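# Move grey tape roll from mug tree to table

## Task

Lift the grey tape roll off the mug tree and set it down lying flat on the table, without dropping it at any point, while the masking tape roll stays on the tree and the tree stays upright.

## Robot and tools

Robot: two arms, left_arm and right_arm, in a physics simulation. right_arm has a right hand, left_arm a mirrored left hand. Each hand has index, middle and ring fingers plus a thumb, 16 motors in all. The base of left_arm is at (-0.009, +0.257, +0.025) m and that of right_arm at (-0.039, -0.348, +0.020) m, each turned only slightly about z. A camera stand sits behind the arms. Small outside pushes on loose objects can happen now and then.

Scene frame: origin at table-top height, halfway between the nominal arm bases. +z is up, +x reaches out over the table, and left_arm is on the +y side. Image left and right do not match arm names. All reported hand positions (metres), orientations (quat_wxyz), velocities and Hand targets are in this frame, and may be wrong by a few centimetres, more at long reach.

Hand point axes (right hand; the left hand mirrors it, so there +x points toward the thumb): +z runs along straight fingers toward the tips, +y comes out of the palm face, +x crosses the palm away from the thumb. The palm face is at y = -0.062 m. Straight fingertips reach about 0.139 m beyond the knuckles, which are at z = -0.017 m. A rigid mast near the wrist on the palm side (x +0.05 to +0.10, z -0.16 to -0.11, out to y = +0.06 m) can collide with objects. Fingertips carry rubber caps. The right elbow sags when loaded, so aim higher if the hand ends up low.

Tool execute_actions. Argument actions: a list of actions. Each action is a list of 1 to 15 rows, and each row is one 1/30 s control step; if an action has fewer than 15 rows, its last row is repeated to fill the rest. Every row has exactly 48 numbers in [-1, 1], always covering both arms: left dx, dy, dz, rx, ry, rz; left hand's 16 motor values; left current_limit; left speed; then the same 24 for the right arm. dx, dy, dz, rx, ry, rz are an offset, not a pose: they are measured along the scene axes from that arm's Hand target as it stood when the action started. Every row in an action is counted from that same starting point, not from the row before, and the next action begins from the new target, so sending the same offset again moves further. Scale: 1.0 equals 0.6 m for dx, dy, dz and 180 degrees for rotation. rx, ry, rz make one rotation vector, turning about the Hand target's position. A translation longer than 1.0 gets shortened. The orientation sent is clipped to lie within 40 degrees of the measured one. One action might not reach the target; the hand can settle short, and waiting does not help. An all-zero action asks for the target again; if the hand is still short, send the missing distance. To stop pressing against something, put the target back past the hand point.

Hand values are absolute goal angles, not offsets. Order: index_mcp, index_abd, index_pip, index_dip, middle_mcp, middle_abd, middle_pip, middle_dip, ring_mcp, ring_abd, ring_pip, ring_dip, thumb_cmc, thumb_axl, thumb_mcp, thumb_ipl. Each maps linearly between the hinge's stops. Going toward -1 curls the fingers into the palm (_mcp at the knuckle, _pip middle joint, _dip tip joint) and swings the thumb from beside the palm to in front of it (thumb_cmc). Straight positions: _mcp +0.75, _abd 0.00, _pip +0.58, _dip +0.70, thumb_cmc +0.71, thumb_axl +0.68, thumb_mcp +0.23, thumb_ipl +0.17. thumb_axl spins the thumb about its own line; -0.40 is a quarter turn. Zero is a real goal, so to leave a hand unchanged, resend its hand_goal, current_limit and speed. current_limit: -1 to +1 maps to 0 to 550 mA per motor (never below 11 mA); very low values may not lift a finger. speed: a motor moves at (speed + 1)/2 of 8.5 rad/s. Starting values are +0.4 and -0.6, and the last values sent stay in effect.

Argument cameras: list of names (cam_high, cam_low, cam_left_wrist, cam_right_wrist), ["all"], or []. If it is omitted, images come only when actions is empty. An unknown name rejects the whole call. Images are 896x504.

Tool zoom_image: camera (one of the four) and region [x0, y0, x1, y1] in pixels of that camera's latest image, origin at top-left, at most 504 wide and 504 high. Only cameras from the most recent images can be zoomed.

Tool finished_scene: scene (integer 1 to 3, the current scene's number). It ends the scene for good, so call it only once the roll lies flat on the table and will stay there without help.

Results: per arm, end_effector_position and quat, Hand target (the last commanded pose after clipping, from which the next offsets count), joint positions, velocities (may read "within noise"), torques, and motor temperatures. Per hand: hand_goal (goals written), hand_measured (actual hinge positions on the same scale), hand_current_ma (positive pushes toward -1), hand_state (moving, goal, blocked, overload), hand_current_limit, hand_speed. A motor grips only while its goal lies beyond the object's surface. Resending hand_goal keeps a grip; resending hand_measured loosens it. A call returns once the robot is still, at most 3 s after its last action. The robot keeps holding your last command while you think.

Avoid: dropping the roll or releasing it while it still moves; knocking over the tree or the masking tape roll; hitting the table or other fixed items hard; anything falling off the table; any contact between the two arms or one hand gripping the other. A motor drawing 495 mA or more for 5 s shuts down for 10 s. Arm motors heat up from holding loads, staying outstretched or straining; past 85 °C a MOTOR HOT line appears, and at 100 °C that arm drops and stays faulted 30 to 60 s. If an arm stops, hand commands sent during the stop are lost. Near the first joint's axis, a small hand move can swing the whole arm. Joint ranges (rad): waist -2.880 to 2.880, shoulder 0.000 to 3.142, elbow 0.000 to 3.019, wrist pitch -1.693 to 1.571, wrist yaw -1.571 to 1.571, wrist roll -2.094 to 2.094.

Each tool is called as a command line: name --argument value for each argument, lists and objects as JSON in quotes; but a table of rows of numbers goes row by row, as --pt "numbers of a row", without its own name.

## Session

execute_actions --actions '[]'

Scene clock: 0.00 s.
left_arm: end_effector_position=(+0.4341, +0.4854, +0.2694) hand_goal=(+0.754, +0.000, +0.576, +0.696, +0.754, +0.000, +0.576, +0.696, +0.754, +0.000, +0.576, +0.696, +0.714, +0.678, +0.226, +0.168) hand_measured=(+0.754, +0.000, +0.576, +0.696, +0.754, +0.000, +0.576, +0.696, +0.754, +0.000, +0.576, +0.696, +0.714, +0.678, +0.226, +0.168) hand_current_ma=(+0, +0, +0, +0, +0, +0, +0, +0, +0, +0, +0, +0, +0, +0, +0, +0) hand_state=(goal, goal, goal, goal, goal, goal, goal, goal, goal, goal, goal, goal, goal, goal, goal, goal) hand_current_limit=0.40 hand_speed=-0.60 end_effector_quat_wxyz=(+0.550, -0.306, +0.602, +0.492) | right_arm: end_effector_position=(+0.6692, -0.3754, +0.2887) hand_goal=(+0.754, +0.000, +0.576, +0.696, +0.754, +0.000, +0.576, +0.696, +0.754, +0.000, +0.576, +0.696, +0.714, +0.678, +0.226, +0.168) hand_measured=(+0.754, +0.000, +0.576, +0.696, +0.754, +0.000, +0.576, +0.696, +0.754, +0.000, +0.576, +0.696, +0.714, +0.678, +0.226, +0.168) hand_current_ma=(+0, +0, +0, +0, +0, +0, +0, +0, +0, +0, +0, +0, +0, +0, +0, +0) hand_state=(goal, goal, goal, goal, goal, goal, goal, goal, goal, goal, goal, goal, goal, goal, goal, goal) hand_current_limit=0.40 hand_speed=-0.60 end_effector_quat_wxyz=(-0.313, +0.937, -0.049, +0.150)
Joint positions: left_arm=[0.113 1.691 0.856 1.037 -1.114 -1.13] | right_arm=[-0.127 2.177 2.508 -1.573 -0.64 1.694]
Joint velocities: within noise
Joint torques (N m): no reading
Motor temperatures (°C): left_arm=[36 34 39 30 28 29] | right_arm=[29 30 33 31 33 28]
Heat: left arm: hottest elbow 39 °C; right arm: hottest elbow 33 °C.
Hand target: left_arm +0.4393, +0.4858, +0.2743; +0.556, -0.310, +0.596, +0.489 | right_arm +0.6725, -0.3756, +0.3031; -0.312, +0.934, -0.044, +0.166
camera_calibration:
cam_left_wrist: T_world_to_cam=[[0.712533, -0.36615, 0.598524, -0.328566], [0.0986859, -0.792258, -0.602153, 0.451512], [0.694664, 0.488119, -0.528376, -0.272556], [0, 0, 0, 1]] pos_world=[0.378891, 0.37045, 0.324521]
cam_right_wrist: T_world_to_cam=[[-0.755272, -0.396802, -0.521644, 0.528847], [-0.594911, 0.08106, 0.799694, 0.147288], [-0.275036, 0.914318, -0.297284, 0.740979], [0, 0, 0, 1]] pos_world=[0.690842, -0.479583, 0.378365]

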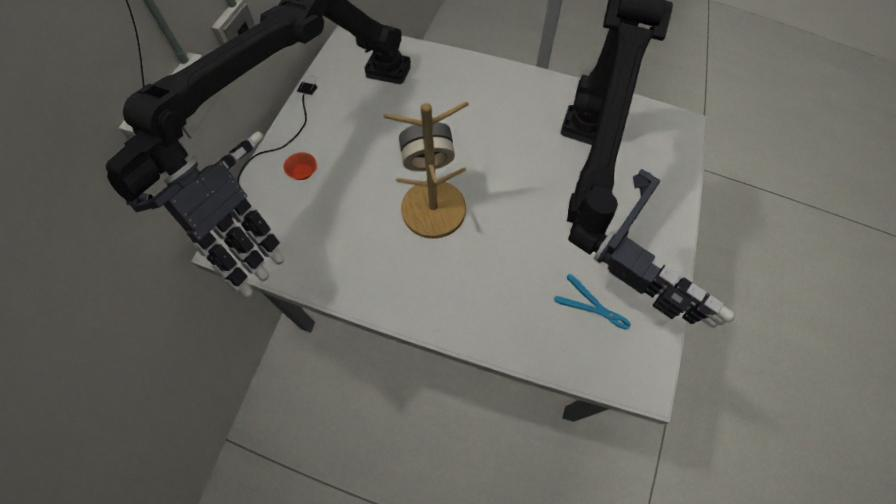

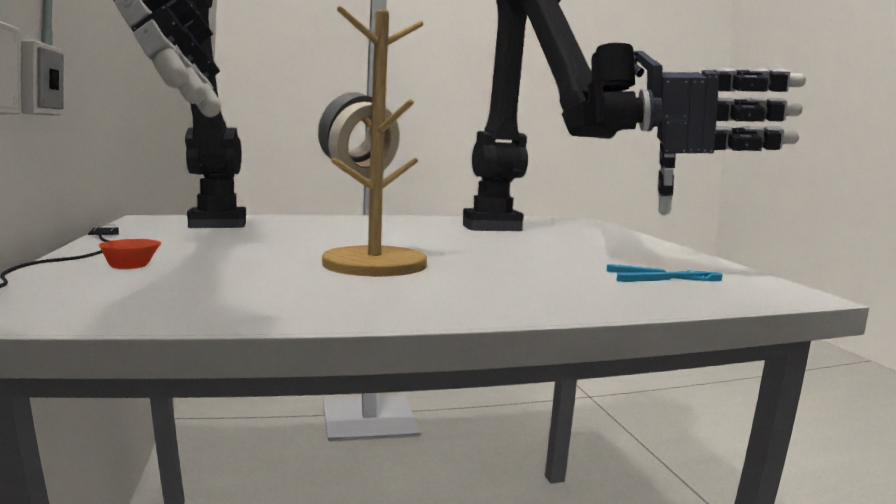

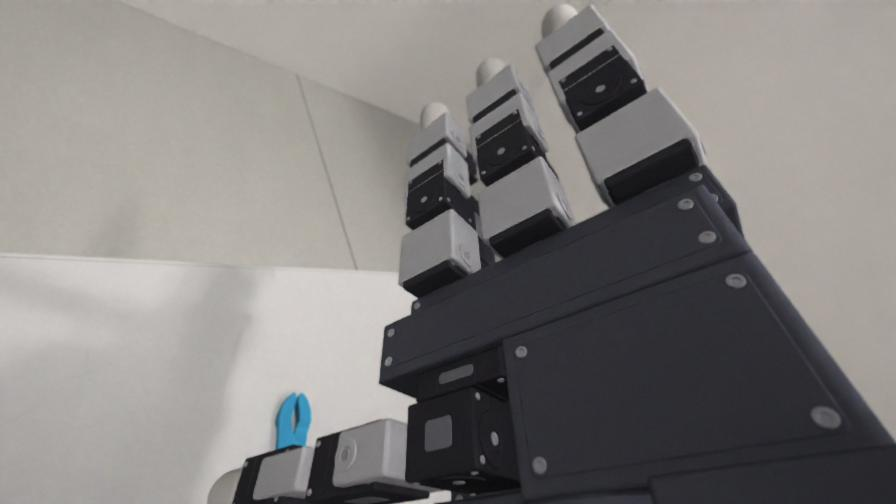

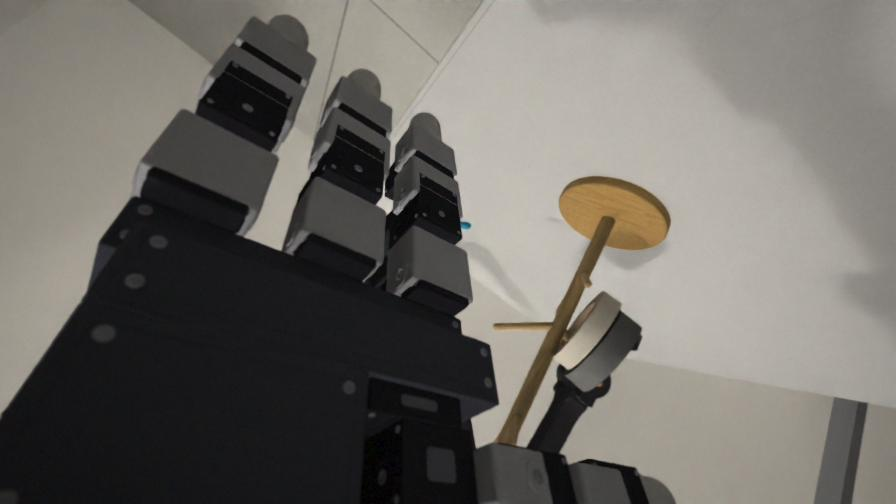

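zoom_image --camera "cam_high" --region '[360, 80, 500, 250]'

zoom_image --camera "cam_low" --region '[280, 0, 460, 200]'

zoom_image --camera "cam_right_wrist" --region '[440, 160, 720, 460]'

Scaled by 2.965 from the camera's 896x504 image, which has a finer 1280x720 frame.

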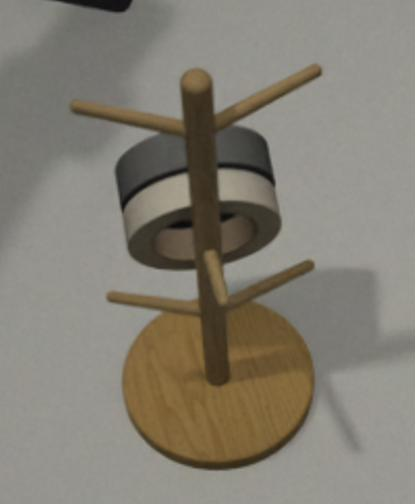

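Scaled by 2.520 from the camera's 896x504 image, which has a finer 1280x720 frame.

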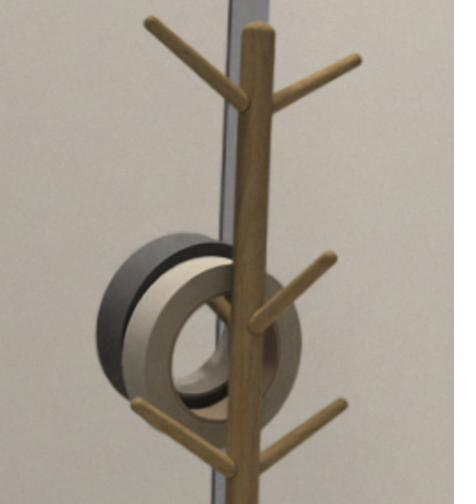

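Scaled by 1.680 from the camera's 896x504 image, which has a finer 1280x720 frame.

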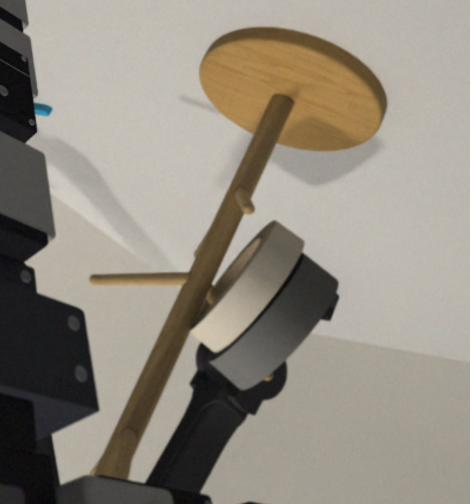

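execute_actions --actions '[[[-0.0442,-0.0656,0,-0.0174,0.1005,-0.0793,0.137,0,-0.153,0.696,0.137,0,-0.153,0.696,0.342,0,-0.93,-0.75,-0.571,0.678,0.112,0.168,0.4,-0.6,0,0,0,0,0,0,0.754,0,0.576,0.696,0.754,0,0.576,0.696,0.754,0,0.576,0.696,0.714,0.678,0.226,0.168,0.4,-0.6]],[[-0.0442,-0.0656,0,-0.0174,0.1005,-0.0793,0.137,0,-0.153,0.696,0.137,0,-0.153,0.696,0.342,0,-0.93,-0.75,-0.571,0.678,0.112,0.168,0.4,-0.6,0,0,0,0,0,0,0.754,0,0.576,0.696,0.754,0,0.576,0.696,0.754,0,0.576,0.696,0.714,0.678,0.226,0.168,0.4,-0.6]],[[-0.0442,-0.0656,0,-0.0174,0.1005,-0.0793,0.137,0,-0.153,0.696,0.137,0,-0.153,0.696,0.342,0,-0.93,-0.75,-0.571,0.678,0.112,0.168,0.4,-0.6,0,0,0,0,0,0,0.754,0,0.576,0.696,0.754,0,0.576,0.696,0.754,0,0.576,0.696,0.714,0.678,0.226,0.168,0.4,-0.6]]]' --cameras '["cam_high"]'

Scene clock: 55.63 s.
left_arm: end_effector_position=(+0.3434, +0.3714, +0.2464) hand_goal=(+0.138, +0.000, -0.152, +0.696, +0.138, +0.000, -0.152, +0.696, +0.342, +0.000, -0.930, -0.750, -0.570, +0.678, +0.112, +0.168) hand_measured=(+0.144, +0.002, -0.148, +0.696, +0.146, +0.002, -0.148, +0.696, +0.348, +0.002, -0.922, -0.746, -0.558, +0.678, +0.110, +0.168) hand_current_ma=(+7, +1, +3, +0, +9, +1, +3, +0, +9, +1, +9, +4, +18, +0, -1, +0) hand_state=(goal, goal, goal, goal, goal, goal, goal, goal, goal, goal, goal, goal, goal, goal, goal, goal) hand_current_limit=0.40 hand_speed=-0.60 end_effector_quat_wxyz=(+0.315, +0.144, +0.888, +0.304) | right_arm: end_effector_position=(+0.6692, -0.3754, +0.2887) hand_goal=(+0.754, +0.000, +0.576, +0.696, +0.754, +0.000, +0.576, +0.696, +0.754, +0.000, +0.576, +0.696, +0.714, +0.678, +0.226, +0.168) hand_measured=(+0.750, +0.000, +0.576, +0.696, +0.750, +0.000, +0.576, +0.696, +0.750, +0.000, +0.576, +0.696, +0.712, +0.678, +0.224, +0.168) hand_current_ma=(-11, +0, +1, +0, -12, +0, +1, +0, -10, +0, +1, +0, -6, -2, -3, -1) hand_state=(goal, goal, goal, goal, goal, goal, goal, goal, goal, goal, goal, goal, goal, goal, goal, goal) hand_current_limit=0.40 hand_speed=-0.60 end_effector_quat_wxyz=(-0.313, +0.937, -0.049, +0.150)
Joint positions: left_arm=[-0.117 0.92 0.566 -0.471 -0.572 -1.173] | right_arm=[-0.127 2.177 2.508 -1.573 -0.64 1.694]
Joint torques (N m): left_arm=[-2.14 -2.43 15.06 0.9 -0.53 -0.03] | right_arm=[0.03 -20.31 8.58 0.94 -0.6 0.13]
Motor temperatures (°C): left_arm=[35 36 44 30 28 29] | right_arm=[29 35 37 31 33 28]
Heat: left arm: hottest elbow 44 °C; right arm: hottest elbow 37 °C.
Hand target: left_arm +0.3597, +0.3677, +0.2743; +0.338, +0.130, +0.883, +0.298 | right_arm +0.6725, -0.3756, +0.3031; -0.312, +0.934, -0.044, +0.166
Off the commanded pose: left_arm 0.033 m, 3 deg | right_arm 0.015 m, 2 deg.
Images, in order (width x height): cam_high 896x504.

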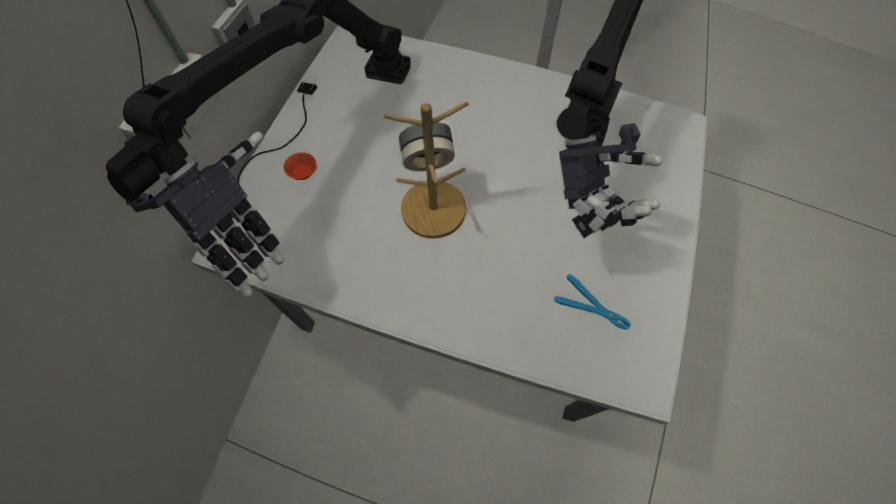

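execute_actions --actions '[[[-0.0442,-0.0656,0,-0.0174,0.1005,-0.0793,0.137,0,-0.153,0.696,0.137,0,-0.153,0.696,0.342,0,-0.93,-0.75,-0.571,0.678,0.112,0.168,0.4,-0.6,0,0,0,0,0,0,0.754,0,0.576,0.696,0.754,0,0.576,0.696,0.754,0,0.576,0.696,0.714,0.678,0.226,0.168,0.4,-0.6]],[[-0.0442,-0.0656,0,-0.0174,0.1005,-0.0793,0.137,0,-0.153,0.696,0.137,0,-0.153,0.696,0.342,0,-0.93,-0.75,-0.571,0.678,0.112,0.168,0.4,-0.6,0,0,0,0,0,0,0.754,0,0.576,0.696,0.754,0,0.576,0.696,0.754,0,0.576,0.696,0.714,0.678,0.226,0.168,0.4,-0.6]],[[-0.0442,-0.0656,0,-0.0174,0.1005,-0.0793,0.137,0,-0.153,0.696,0.137,0,-0.153,0.696,0.342,0,-0.93,-0.75,-0.571,0.678,0.112,0.168,0.4,-0.6,0,0,0,0,0,0,0.754,0,0.576,0.696,0.754,0,0.576,0.696,0.754,0,0.576,0.696,0.714,0.678,0.226,0.168,0.4,-0.6]]]' --cameras '["cam_high","cam_low","cam_left_wrist"]'

Scene clock: 61.73 s.
left_arm: end_effector_position=(+0.2652, +0.2556, +0.2501) hand_goal=(+0.138, +0.000, -0.152, +0.696, +0.138, +0.000, -0.152, +0.696, +0.342, +0.000, -0.930, -0.750, -0.570, +0.678, +0.112, +0.168) hand_measured=(+0.144, +0.002, -0.148, +0.696, +0.146, +0.002, -0.148, +0.696, +0.348, +0.002, -0.922, -0.746, -0.568, +0.678, +0.110, +0.168) hand_current_ma=(+8, +1, +3, +0, +11, +1, +3, +0, +9, +1, +9, +4, +2, +0, -3, +0) hand_state=(goal, goal, goal, goal, goal, goal, goal, goal, goal, goal, goal, goal, goal, goal, goal, goal) hand_current_limit=0.40 hand_speed=-0.60 end_effector_quat_wxyz=(-0.021, +0.515, +0.857, -0.003) | right_arm: end_effector_position=(+0.6692, -0.3754, +0.2887) hand_goal=(+0.754, +0.000, +0.576, +0.696, +0.754, +0.000, +0.576, +0.696, +0.754, +0.000, +0.576, +0.696, +0.714, +0.678, +0.226, +0.168) hand_measured=(+0.750, +0.000, +0.576, +0.696, +0.750, +0.000, +0.576, +0.696, +0.750, +0.000, +0.576, +0.696, +0.712, +0.678, +0.224, +0.168) hand_current_ma=(-11, +0, +1, +0, -12, +0, +1, +0, -10, +0, +1, +0, -6, -2, -3, -1) hand_state=(goal, goal, goal, goal, goal, goal, goal, goal, goal, goal, goal, goal, goal, goal, goal, goal) hand_current_limit=0.40 hand_speed=-0.60 end_effector_quat_wxyz=(-0.313, +0.937, -0.049, +0.150)
Joint positions: left_arm=[-0.25 0.921 0.924 -1.616 -0.005 -0.773] | right_arm=[-0.127 2.177 2.508 -1.573 -0.64 1.694]
Joint torques (N m): left_arm=[-2.49 -1.49 14.24 -0.68 -0.07 0.17] | right_arm=[-0.03 -20.89 8.58 0.96 -0.6 0.15]
Heat: left arm: hottest elbow 45 °C; right arm: hottest elbow 37 °C.
Hand target: left_arm +0.2802, +0.2497, +0.2744; +0.000, +0.523, +0.852, +0.000 | right_arm +0.6725, -0.3756, +0.3031; -0.312, +0.934, -0.044, +0.166
Off the commanded pose: left_arm 0.029 m, 3 deg | right_arm 0.015 m, 2 deg.
camera_calibration:
cam_left_wrist: T_world_to_cam=[[-0.173711, -0.984598, 0.0197599, 0.256996], [-0.613821, 0.123943, 0.779655, -0.116353], [-0.770096, 0.123306, -0.625898, 0.452762], [0, 0, 0, 1]] pos_world=[0.321893, 0.21163, 0.36902]
Images, in order (width x height): cam_high 896x504, cam_low 896x504, cam_left_wrist 896x504.

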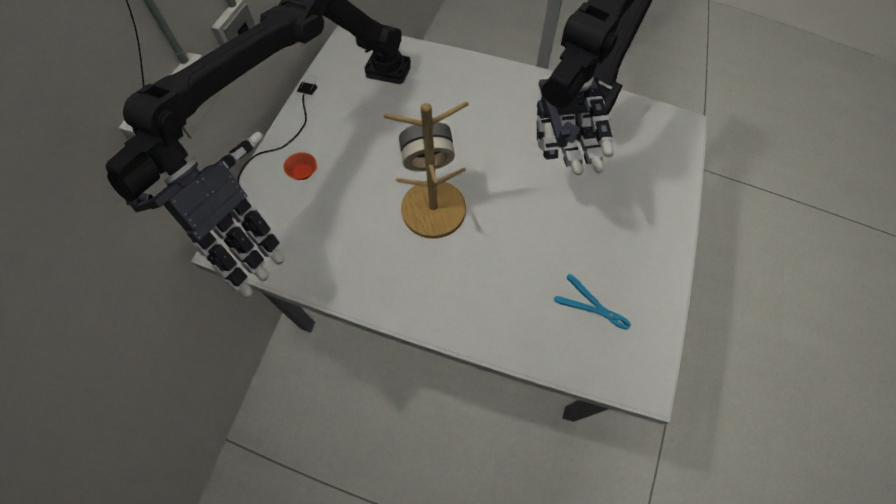

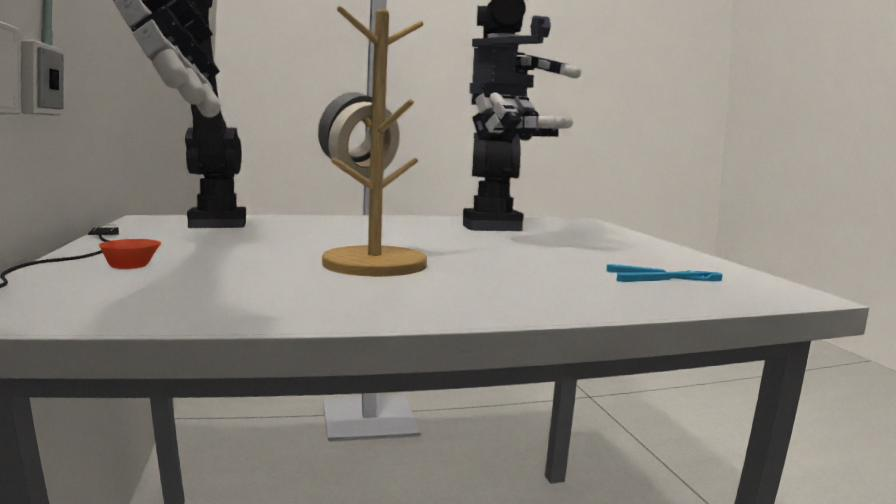

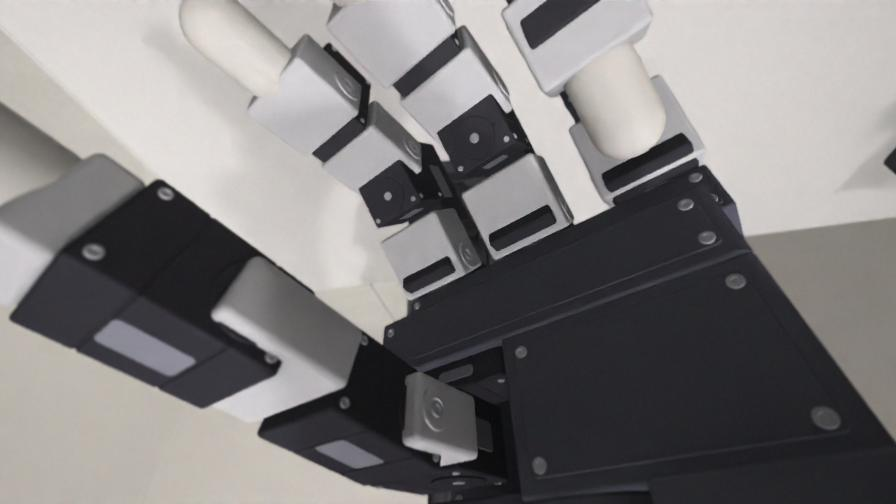

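execute_actions --actions '[[[-0.039,-0.1167,-0.022,0,0,0,0.137,0,-0.153,0.696,0.137,0,-0.153,0.696,0.342,0,-0.93,-0.75,-0.571,0.678,0.112,0.168,0.4,-0.6,0,0,0,0,0,0,0.754,0,0.576,0.696,0.754,0,0.576,0.696,0.754,0,0.576,0.696,0.714,0.678,0.226,0.168,0.4,-0.6]],[[-0.039,-0.1167,-0.022,0,0,0,0.137,0,-0.153,0.696,0.137,0,-0.153,0.696,0.342,0,-0.93,-0.75,-0.571,0.678,0.112,0.168,0.4,-0.6,0,0,0,0,0,0,0.754,0,0.576,0.696,0.754,0,0.576,0.696,0.754,0,0.576,0.696,0.714,0.678,0.226,0.168,0.4,-0.6]],[[-0.039,-0.1167,-0.022,0,0,0,0.137,0,-0.153,0.696,0.137,0,-0.153,0.696,0.342,0,-0.93,-0.75,-0.571,0.678,0.112,0.168,0.4,-0.6,0,0,0,0,0,0,0.754,0,0.576,0.696,0.754,0,0.576,0.696,0.754,0,0.576,0.696,0.714,0.678,0.226,0.168,0.4,-0.6]]]' --cameras '["cam_high","cam_low"]'

Scene clock: 70.33 s.
left_arm: end_effector_position=(+0.1997, +0.0580, +0.2150) hand_goal=(+0.138, +0.000, -0.152, +0.696, +0.138, +0.000, -0.152, +0.696, +0.342, +0.000, -0.930, -0.750, -0.570, +0.678, +0.112, +0.168) hand_measured=(+0.144, +0.002, -0.148, +0.696, +0.146, +0.002, -0.148, +0.696, +0.346, +0.002, -0.922, -0.746, -0.570, +0.678, +0.110, +0.168) hand_current_ma=(+6, +1, +3, +0, +9, +1, +3, +0, +5, +1, +9, +4, +0, +0, -3, +0) hand_state=(goal, goal, goal, goal, goal, goal, goal, goal, goal, goal, goal, goal, goal, goal, goal, goal) hand_current_limit=0.40 hand_speed=-0.60 end_effector_quat_wxyz=(-0.028, +0.530, +0.848, +0.013) | right_arm: end_effector_position=(+0.6692, -0.3754, +0.2887) hand_goal=(+0.754, +0.000, +0.576, +0.696, +0.754, +0.000, +0.576, +0.696, +0.754, +0.000, +0.576, +0.696, +0.714, +0.678, +0.226, +0.168) hand_measured=(+0.750, +0.000, +0.576, +0.696, +0.750, +0.000, +0.576, +0.696, +0.750, +0.000, +0.576, +0.696, +0.712, +0.678, +0.224, +0.168) hand_current_ma=(-11, +0, +1, +0, -12, +0, +1, +0, -10, +0, +1, +0, -6, -2, -3, -1) hand_state=(goal, goal, goal, goal, goal, goal, goal, goal, goal, goal, goal, goal, goal, goal, goal, goal) hand_current_limit=0.40 hand_speed=-0.60 end_effector_quat_wxyz=(-0.313, +0.937, -0.049, +0.150)
Joint positions: left_arm=[-1.025 1.159 0.98 -1.453 0.005 -1.514] | right_arm=[-0.127 2.177 2.508 -1.573 -0.64 1.694]
Joint torques (N m): left_arm=[-2.14 -4.66 13.55 -0.09 -0.38 -0.24] | right_arm=[-0.03 -20.66 8.54 0.88 -0.6 0.13]
Heat: left arm: hottest elbow 46 °C; right arm: hottest elbow 37 °C.
Hand target: left_arm +0.2100, +0.0397, +0.2347; -0.001, +0.523, +0.852, +0.000 | right_arm +0.6725, -0.3756, +0.3031; -0.312, +0.934, -0.044, +0.166
Off the commanded pose: left_arm 0.029 m, 4 deg | right_arm 0.015 m, 2 deg.
Images, in order (width x height): cam_high 896x504, cam_low 896x504.

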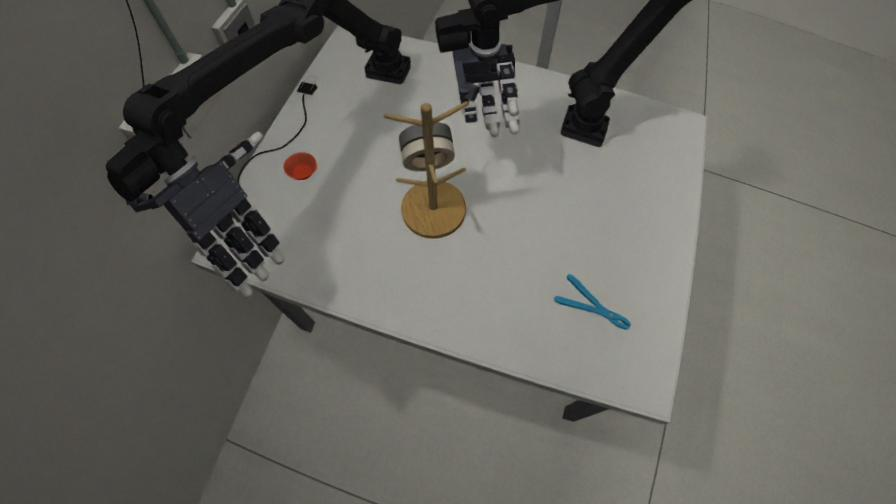

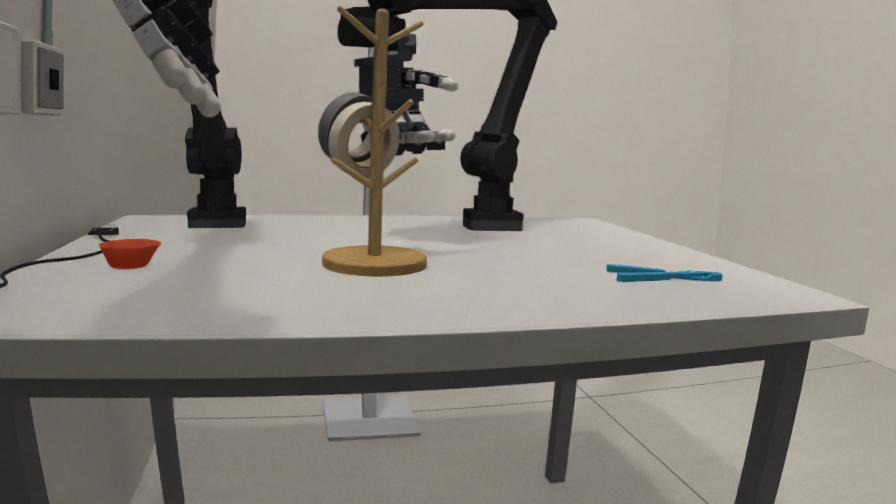

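execute_actions --actions '[[[-0.058,-0.117,-0.033,0,0,0,0.137,0,-0.153,0.696,0.137,0,-0.153,0.696,0.342,0,-0.93,-0.75,-0.571,0.678,0.112,0.168,0.4,-0.6,0,0,0,0,0,0,0.754,0,0.576,0.696,0.754,0,0.576,0.696,0.754,0,0.576,0.696,0.714,0.678,0.226,0.168,0.4,-0.6]],[[0,-0.125,-0.042,0,0,0,0.137,0,-0.153,0.696,0.137,0,-0.153,0.696,0.342,0,-0.93,-0.75,-0.571,0.678,0.112,0.168,0.4,-0.6,0,0,0,0,0,0,0.754,0,0.576,0.696,0.754,0,0.576,0.696,0.754,0,0.576,0.696,0.714,0.678,0.226,0.168,0.4,-0.6]],[[0.015,-0.125,-0.042,0,0,0,0.137,0,-0.153,0.696,0.137,0,-0.153,0.696,0.342,0,-0.93,-0.75,-0.571,0.678,0.112,0.168,0.4,-0.6,0,0,0,0,0,0,0.754,0,0.576,0.696,0.754,0,0.576,0.696,0.754,0,0.576,0.696,0.714,0.678,0.226,0.168,0.4,-0.6]]]' --cameras '["all"]'

zoom_image --camera "cam_high" --region '[350, 20, 510, 180]'

zoom_image --camera "cam_low" --region '[280, 0, 480, 200]'

Scene clock: 78.43 s.
left_arm: end_effector_position=(+0.1720, -0.1051, +0.1689) hand_goal=(+0.138, +0.000, -0.152, +0.696, +0.138, +0.000, -0.152, +0.696, +0.342, +0.000, -0.930, -0.750, -0.570, +0.678, +0.112, +0.168) hand_measured=(+0.144, +0.002, -0.148, +0.696, +0.146, +0.000, -0.148, +0.696, +0.346, +0.002, -0.922, -0.746, -0.572, +0.678, +0.108, +0.168) hand_current_ma=(+6, +1, +3, +0, +9, +0, +3, +0, +5, +1, +9, +4, -1, +0, -4, +0) hand_state=(goal, goal, goal, goal, goal, goal, goal, goal, goal, goal, goal, goal, goal, goal, goal, goal) hand_current_limit=0.40 hand_speed=-0.60 end_effector_quat_wxyz=(-0.017, +0.531, +0.847, +0.013) | right_arm: end_effector_position=(+0.6692, -0.3754, +0.2887) hand_goal=(+0.754, +0.000, +0.576, +0.696, +0.754, +0.000, +0.576, +0.696, +0.754, +0.000, +0.576, +0.696, +0.714, +0.678, +0.226, +0.168) hand_measured=(+0.750, +0.000, +0.576, +0.696, +0.750, +0.000, +0.576, +0.696, +0.750, +0.000, +0.576, +0.696, +0.712, +0.678, +0.224, +0.168) hand_current_ma=(-11, +0, +1, +0, -12, +0, +1, +0, -10, +0, +1, +0, -6, -2, -3, -1) hand_state=(goal, goal, goal, goal, goal, goal, goal, goal, goal, goal, goal, goal, goal, goal, goal, goal) hand_current_limit=0.40 hand_speed=-0.60 end_effector_quat_wxyz=(-0.313, +0.937, -0.049, +0.150)
Joint positions: left_arm=[-1.267 1.552 1.232 -1.294 0.004 -1.753] | right_arm=[-0.127 2.177 2.508 -1.573 -0.64 1.694]
Joint torques (N m): left_arm=[-2.14 -11.4 6.86 -0.95 -0.29 -0.02] | right_arm=[0.09 -20.6 8.65 0.87 -0.61 0.14]
Heat: left arm: hottest elbow 47 °C; right arm: hottest elbow 38 °C.
Hand target: left_arm +0.1711, -0.0959, +0.1659; -0.026, +0.530, +0.847, +0.021 (last step not sent: back at the drive's target) | right_arm +0.6725, -0.3756, +0.3031; -0.312, +0.934, -0.044, +0.166
Off the commanded pose: left_arm 0.077 m, 3 deg | right_arm 0.015 m, 2 deg.
led back after a hold (left arm): the arm was led back toward your command in small steps, so it may still be short of it.
pose unreachable (left arm): on one or more control steps of this call, first in action 2 (counted from 0), this arm could not follow its commanded pose, so it was not sent that pose on those steps. It may still have moved: this result reports where it is.
cause: moving toward the commanded pose would bring a part of the arm too close to another arm (a part of this arm just beyond joint 4 (wrist pitch) and a part of the right arm just beyond its joint 2 (shoulder), 84 mm apart when this arm was first held).
camera_calibration:
cam_left_wrist: T_world_to_cam=[[-0.210125, -0.977654, -0.00636293, -0.101262], [-0.626512, 0.129653, 0.768553, -0.0608553], [-0.750553, 0.165479, -0.639755, 0.378079], [0, 0, 0, 1]] pos_world=[0.224364, -0.153673, 0.288004]
cam_right_wrist: T_world_to_cam=[[-0.755272, -0.396802, -0.521644, 0.528847], [-0.594911, 0.08106, 0.799694, 0.147288], [-0.275036, 0.914318, -0.297284, 0.740979], [0, 0, 0, 1]] pos_world=[0.690842, -0.479583, 0.378365]

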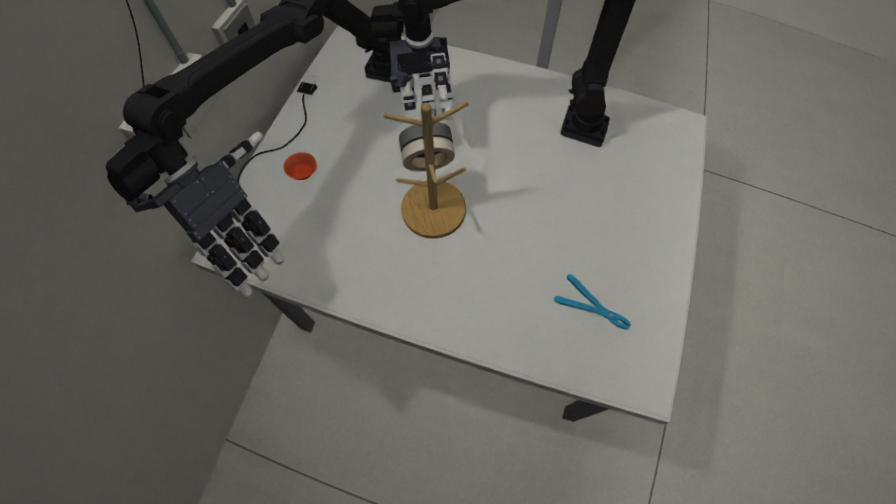

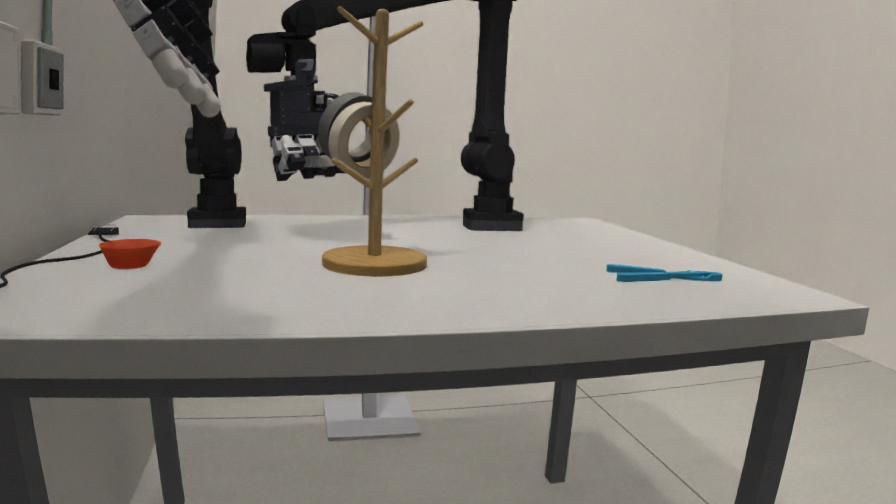

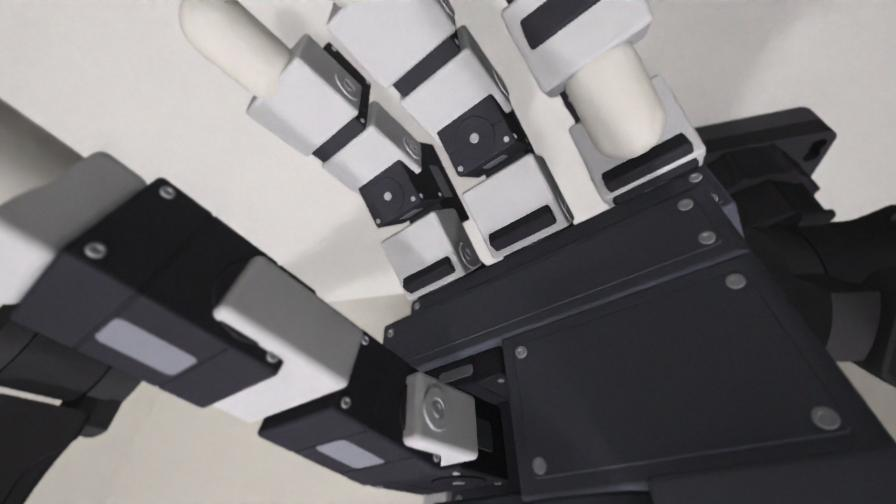

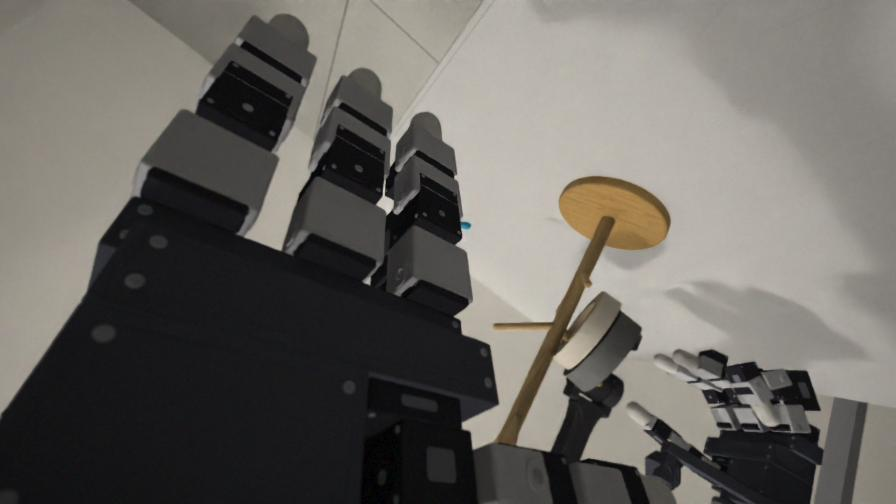

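Scaled by 3.150 from the camera's 896x504 image, which has a finer 1280x720 frame.

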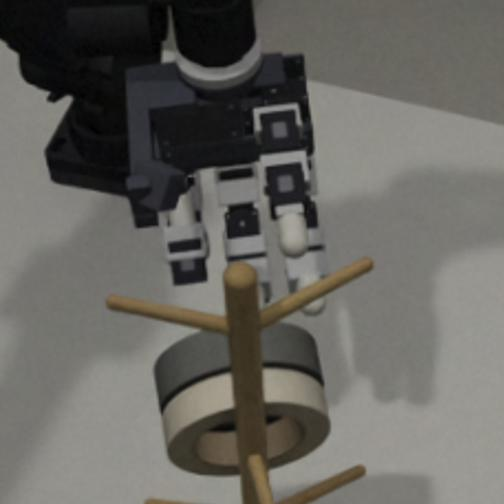

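Scaled by 2.520 from the camera's 896x504 image, which has a finer 1280x720 frame.

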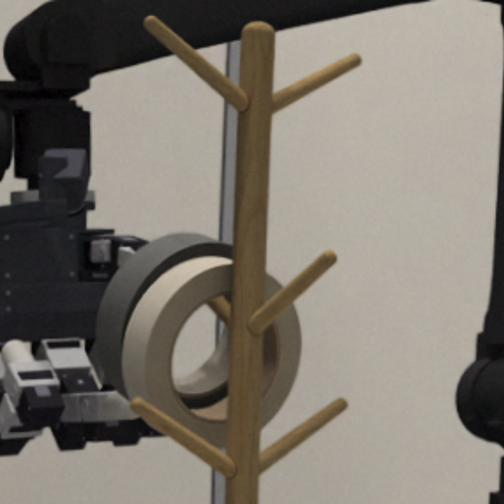

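execute_actions --actions '[[[0,0,0,0,0,0,0.137,0,-0.153,0.696,0.137,0,-0.153,0.696,0.342,0,-0.93,-0.75,-0.571,0.678,0.112,0.168,0.4,-0.6,-0.09,-0.02,0.02,0,0,0,0.754,0,0.576,0.696,0.754,0,0.576,0.696,0.754,0,0.576,0.696,0.714,0.678,0.226,0.168,0.4,-0.6]],[[0,0,0,0,0,0,0.137,0,-0.153,0.696,0.137,0,-0.153,0.696,0.342,0,-0.93,-0.75,-0.571,0.678,0.112,0.168,0.4,-0.6,-0.09,-0.02,0.02,0,0,0,0.754,0,0.576,0.696,0.754,0,0.576,0.696,0.754,0,0.576,0.696,0.714,0.678,0.226,0.168,0.4,-0.6]],[[0,0,0,0,0,0,0.137,0,-0.153,0.696,0.137,0,-0.153,0.696,0.342,0,-0.93,-0.75,-0.571,0.678,0.112,0.168,0.4,-0.6,-0.09,-0.02,0.02,0,0,0,0.754,0,0.576,0.696,0.754,0,0.576,0.696,0.754,0,0.576,0.696,0.714,0.678,0.226,0.168,0.4,-0.6]],[[0,0,0,0,0,0,0.137,0,-0.153,0.696,0.137,0,-0.153,0.696,0.342,0,-0.93,-0.75,-0.571,0.678,0.112,0.168,0.4,-0.6,-0.09,-0.02,0.02,0,0,0,0.754,0,0.576,0.696,0.754,0,0.576,0.696,0.754,0,0.576,0.696,0.714,0.678,0.226,0.168,0.4,-0.6]]]' --cameras '["cam_high","cam_right_wrist"]'

Scene clock: 91.03 s.
left_arm: end_effector_position=(+0.1720, -0.1051, +0.1689) hand_goal=(+0.138, +0.000, -0.152, +0.696, +0.138, +0.000, -0.152, +0.696, +0.342, +0.000, -0.930, -0.750, -0.570, +0.678, +0.112, +0.168) hand_measured=(+0.144, +0.002, -0.148, +0.696, +0.146, +0.000, -0.148, +0.696, +0.346, +0.002, -0.922, -0.746, -0.572, +0.678, +0.108, +0.168) hand_current_ma=(+6, +1, +3, +0, +9, +0, +3, +0, +5, +1, +9, +4, -1, +0, -4, +0) hand_state=(goal, goal, goal, goal, goal, goal, goal, goal, goal, goal, goal, goal, goal, goal, goal, goal) hand_current_limit=0.40 hand_speed=-0.60 end_effector_quat_wxyz=(-0.017, +0.531, +0.847, +0.013) | right_arm: end_effector_position=(+0.4579, -0.4192, +0.3465) hand_goal=(+0.754, +0.000, +0.576, +0.696, +0.754, +0.000, +0.576, +0.696, +0.754, +0.000, +0.576, +0.696, +0.714, +0.678, +0.226, +0.168) hand_measured=(+0.750, +0.000, +0.576, +0.696, +0.748, +0.000, +0.576, +0.696, +0.750, +0.000, +0.576, +0.696, +0.710, +0.678, +0.224, +0.168) hand_current_ma=(-13, +0, +1, +0, -15, +0, +1, +0, -12, +0, +1, +0, -8, -2, -5, -1) hand_state=(goal, goal, goal, goal, goal, goal, goal, goal, goal, goal, goal, goal, goal, goal, goal, goal) hand_current_limit=0.40 hand_speed=-0.60 end_effector_quat_wxyz=(-0.313, +0.935, -0.046, +0.161)
Joint positions: left_arm=[-1.267 1.552 1.232 -1.294 0.004 -1.753] | right_arm=[-0.261 1.543 1.739 -1.515 -0.682 1.533]
Joint torques (N m): left_arm=[-1.61 -11.93 7.16 -0.84 -0.25 -0.06] | right_arm=[-0.73 -12.81 7.45 0.44 -0.69 0.02]
Heat: left arm: hottest elbow 46 °C; right arm: hottest elbow 38 °C.
Hand target: left_arm +0.1711, -0.0959, +0.1659; -0.026, +0.530, +0.847, +0.021 | right_arm +0.4565, -0.4236, +0.3510; -0.312, +0.934, -0.044, +0.166
Off the commanded pose: left_arm 0.010 m, 1 deg | right_arm 0.006 m, 1 deg.
camera_calibration:
cam_right_wrist: T_world_to_cam=[[-0.744132, -0.395366, -0.538473, 0.383363], [-0.612386, 0.0816379, 0.786333, -0.00816772], [-0.266929, 0.914889, -0.302866, 0.738578], [0, 0, 0, 1]] pos_world=[0.477419, -0.523482, 0.436543]
Images, in order (width x height): cam_high 896x504, cam_right_wrist 896x504.

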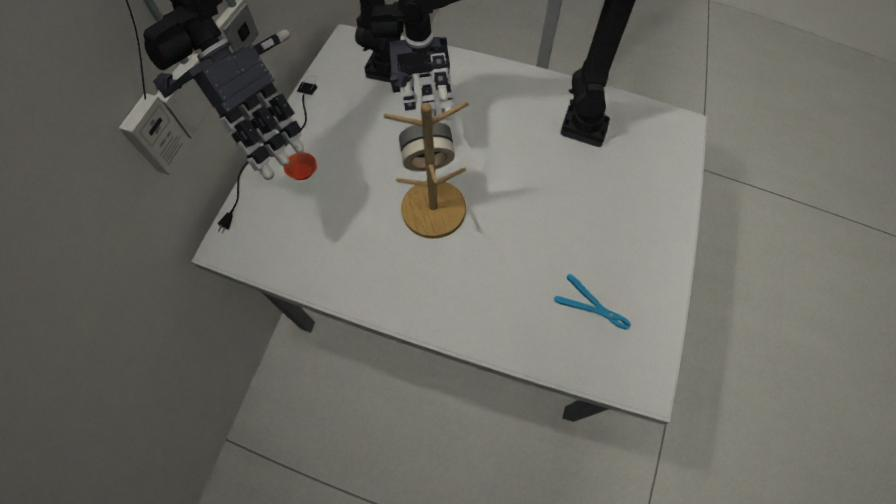

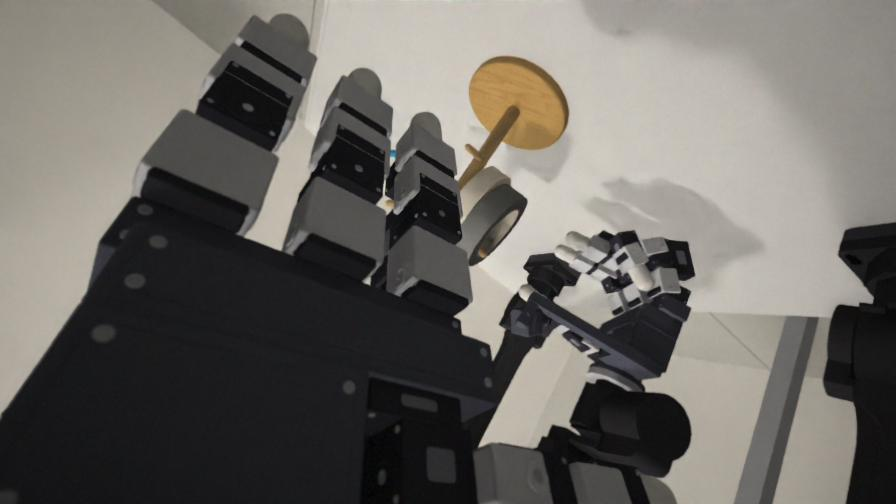

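execute_actions --actions '[[[0.012,-0.045,-0.012,0,0,0,0.137,0,-0.153,0.696,0.137,0,-0.153,0.696,0.342,0,-0.93,-0.75,-0.571,0.678,0.112,0.168,0.4,-0.6,0,0,0,0,0,0,0.754,0,0.576,0.696,0.754,0,0.576,0.696,0.754,0,0.576,0.696,0.714,0.678,0.226,0.168,0.4,-0.6]],[[0.012,-0.045,-0.012,0,0,0,0.137,0,-0.153,0.696,0.137,0,-0.153,0.696,0.342,0,-0.93,-0.75,-0.571,0.678,0.112,0.168,0.4,-0.6,0,0,0,0,0,0,0.754,0,0.576,0.696,0.754,0,0.576,0.696,0.754,0,0.576,0.696,0.714,0.678,0.226,0.168,0.4,-0.6]]]' --cameras '["cam_high","cam_right_wrist","cam_low"]'

zoom_image --camera "cam_right_wrist" --region '[440, 140, 700, 360]'

zoom_image --camera "cam_high" --region '[350, 40, 510, 200]'

zoom_image --camera "cam_low" --region '[240, 40, 440, 220]'

Scene clock: 96.43 s.
left_arm: end_effector_position=(+0.1787, -0.1294, +0.1405) hand_goal=(+0.138, +0.000, -0.152, +0.696, +0.138, +0.000, -0.152, +0.696, +0.342, +0.000, -0.930, -0.750, -0.570, +0.678, +0.112, +0.168) hand_measured=(+0.144, +0.002, -0.148, +0.696, +0.146, +0.000, -0.148, +0.696, +0.346, +0.002, -0.922, -0.746, -0.572, +0.678, +0.108, +0.168) hand_current_ma=(+6, +1, +3, +0, +9, +0, +3, +0, +5, +1, +9, +4, -1, +0, -4, +0) hand_state=(goal, goal, goal, goal, goal, goal, goal, goal, goal, goal, goal, goal, goal, goal, goal, goal) hand_current_limit=0.40 hand_speed=-0.60 end_effector_quat_wxyz=(-0.039, +0.530, +0.846, +0.033) | right_arm: end_effector_position=(+0.4580, -0.4192, +0.3465) hand_goal=(+0.754, +0.000, +0.576, +0.696, +0.754, +0.000, +0.576, +0.696, +0.754, +0.000, +0.576, +0.696, +0.714, +0.678, +0.226, +0.168) hand_measured=(+0.750, +0.000, +0.576, +0.696, +0.748, +0.000, +0.576, +0.696, +0.750, +0.000, +0.576, +0.696, +0.710, +0.678, +0.224, +0.168) hand_current_ma=(-13, +0, +1, +0, -15, +0, +1, +0, -12, +0, +1, +0, -8, -2, -5, -1) hand_state=(goal, goal, goal, goal, goal, goal, goal, goal, goal, goal, goal, goal, goal, goal, goal, goal) hand_current_limit=0.40 hand_speed=-0.60 end_effector_quat_wxyz=(-0.313, +0.935, -0.046, +0.161)
Joint positions: left_arm=[-1.267 1.678 1.3 -1.294 0.004 -1.753] | right_arm=[-0.261 1.543 1.739 -1.515 -0.682 1.532]
Joint torques (N m): left_arm=[-1.14 -10.99 12.81 -0.84 -0.29 -0.1] | right_arm=[-0.91 -12.63 7.5 0.42 -0.74 0.04]
Heat: left arm: hottest elbow 46 °C; right arm: hottest elbow 38 °C.
Hand target: left_arm +0.1856, -0.1500, +0.1517; -0.025, +0.530, +0.847, +0.021 | right_arm +0.4565, -0.4236, +0.3510; -0.312, +0.934, -0.044, +0.166
Off the commanded pose: left_arm 0.024 m, 2 deg | right_arm 0.006 m, 1 deg.
camera_calibration:
cam_right_wrist: T_world_to_cam=[[-0.743422, -0.396233, -0.538816, 0.382794], [-0.612978, 0.081385, 0.785897, -0.00776552], [-0.267547, 0.914536, -0.303385, 0.738943], [0, 0, 0, 1]] pos_world=[0.477519, -0.523482, 0.436543]
Images, in order (width x height): cam_high 896x504, cam_low 896x504, cam_right_wrist 896x504.

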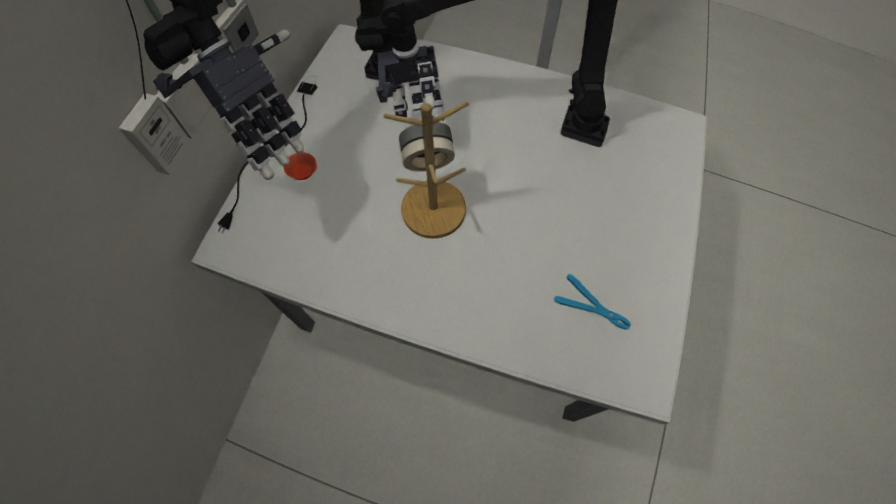

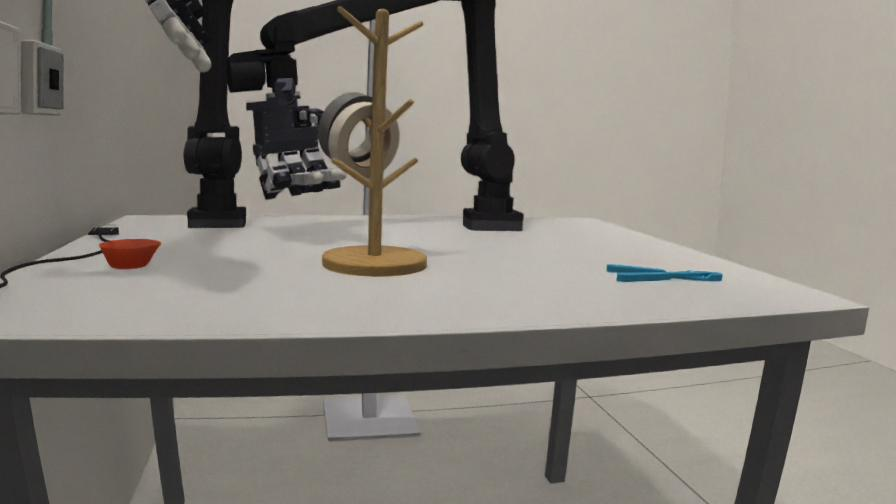

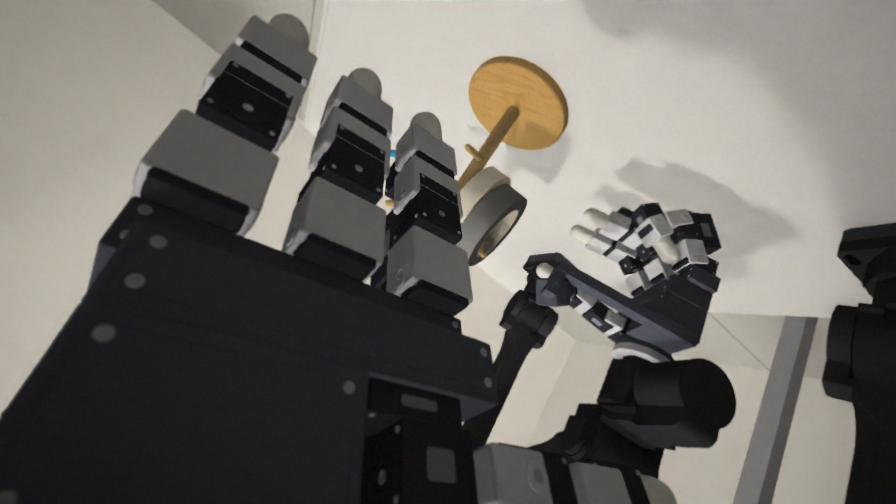

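Scaled by 1.938 from the camera's 896x504 image, which has a finer 1280x720 frame.

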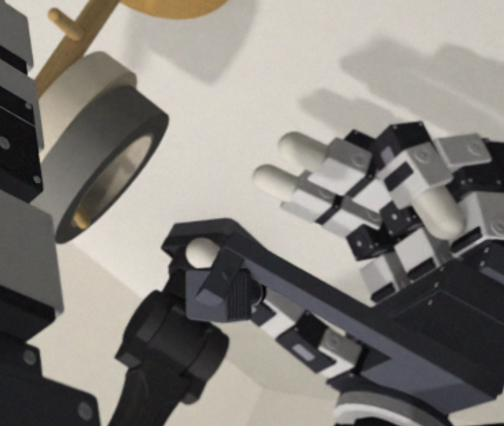

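Scaled by 3.150 from the camera's 896x504 image, which has a finer 1280x720 frame.

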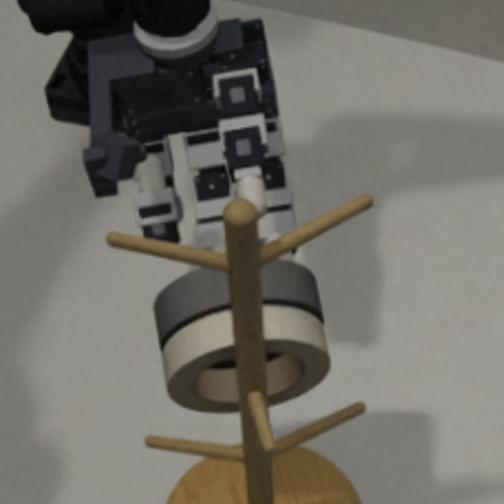

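Scaled by 2.520 from the camera's 896x504 image, which has a finer 1280x720 frame.

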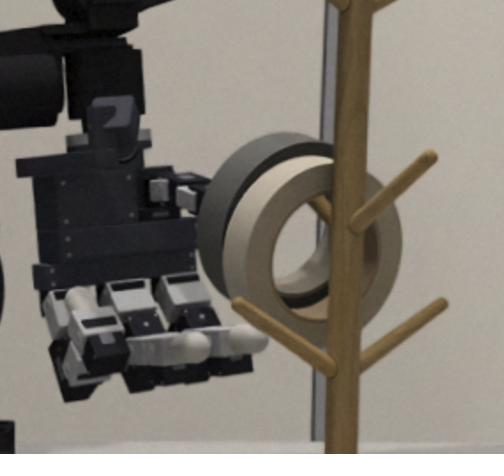

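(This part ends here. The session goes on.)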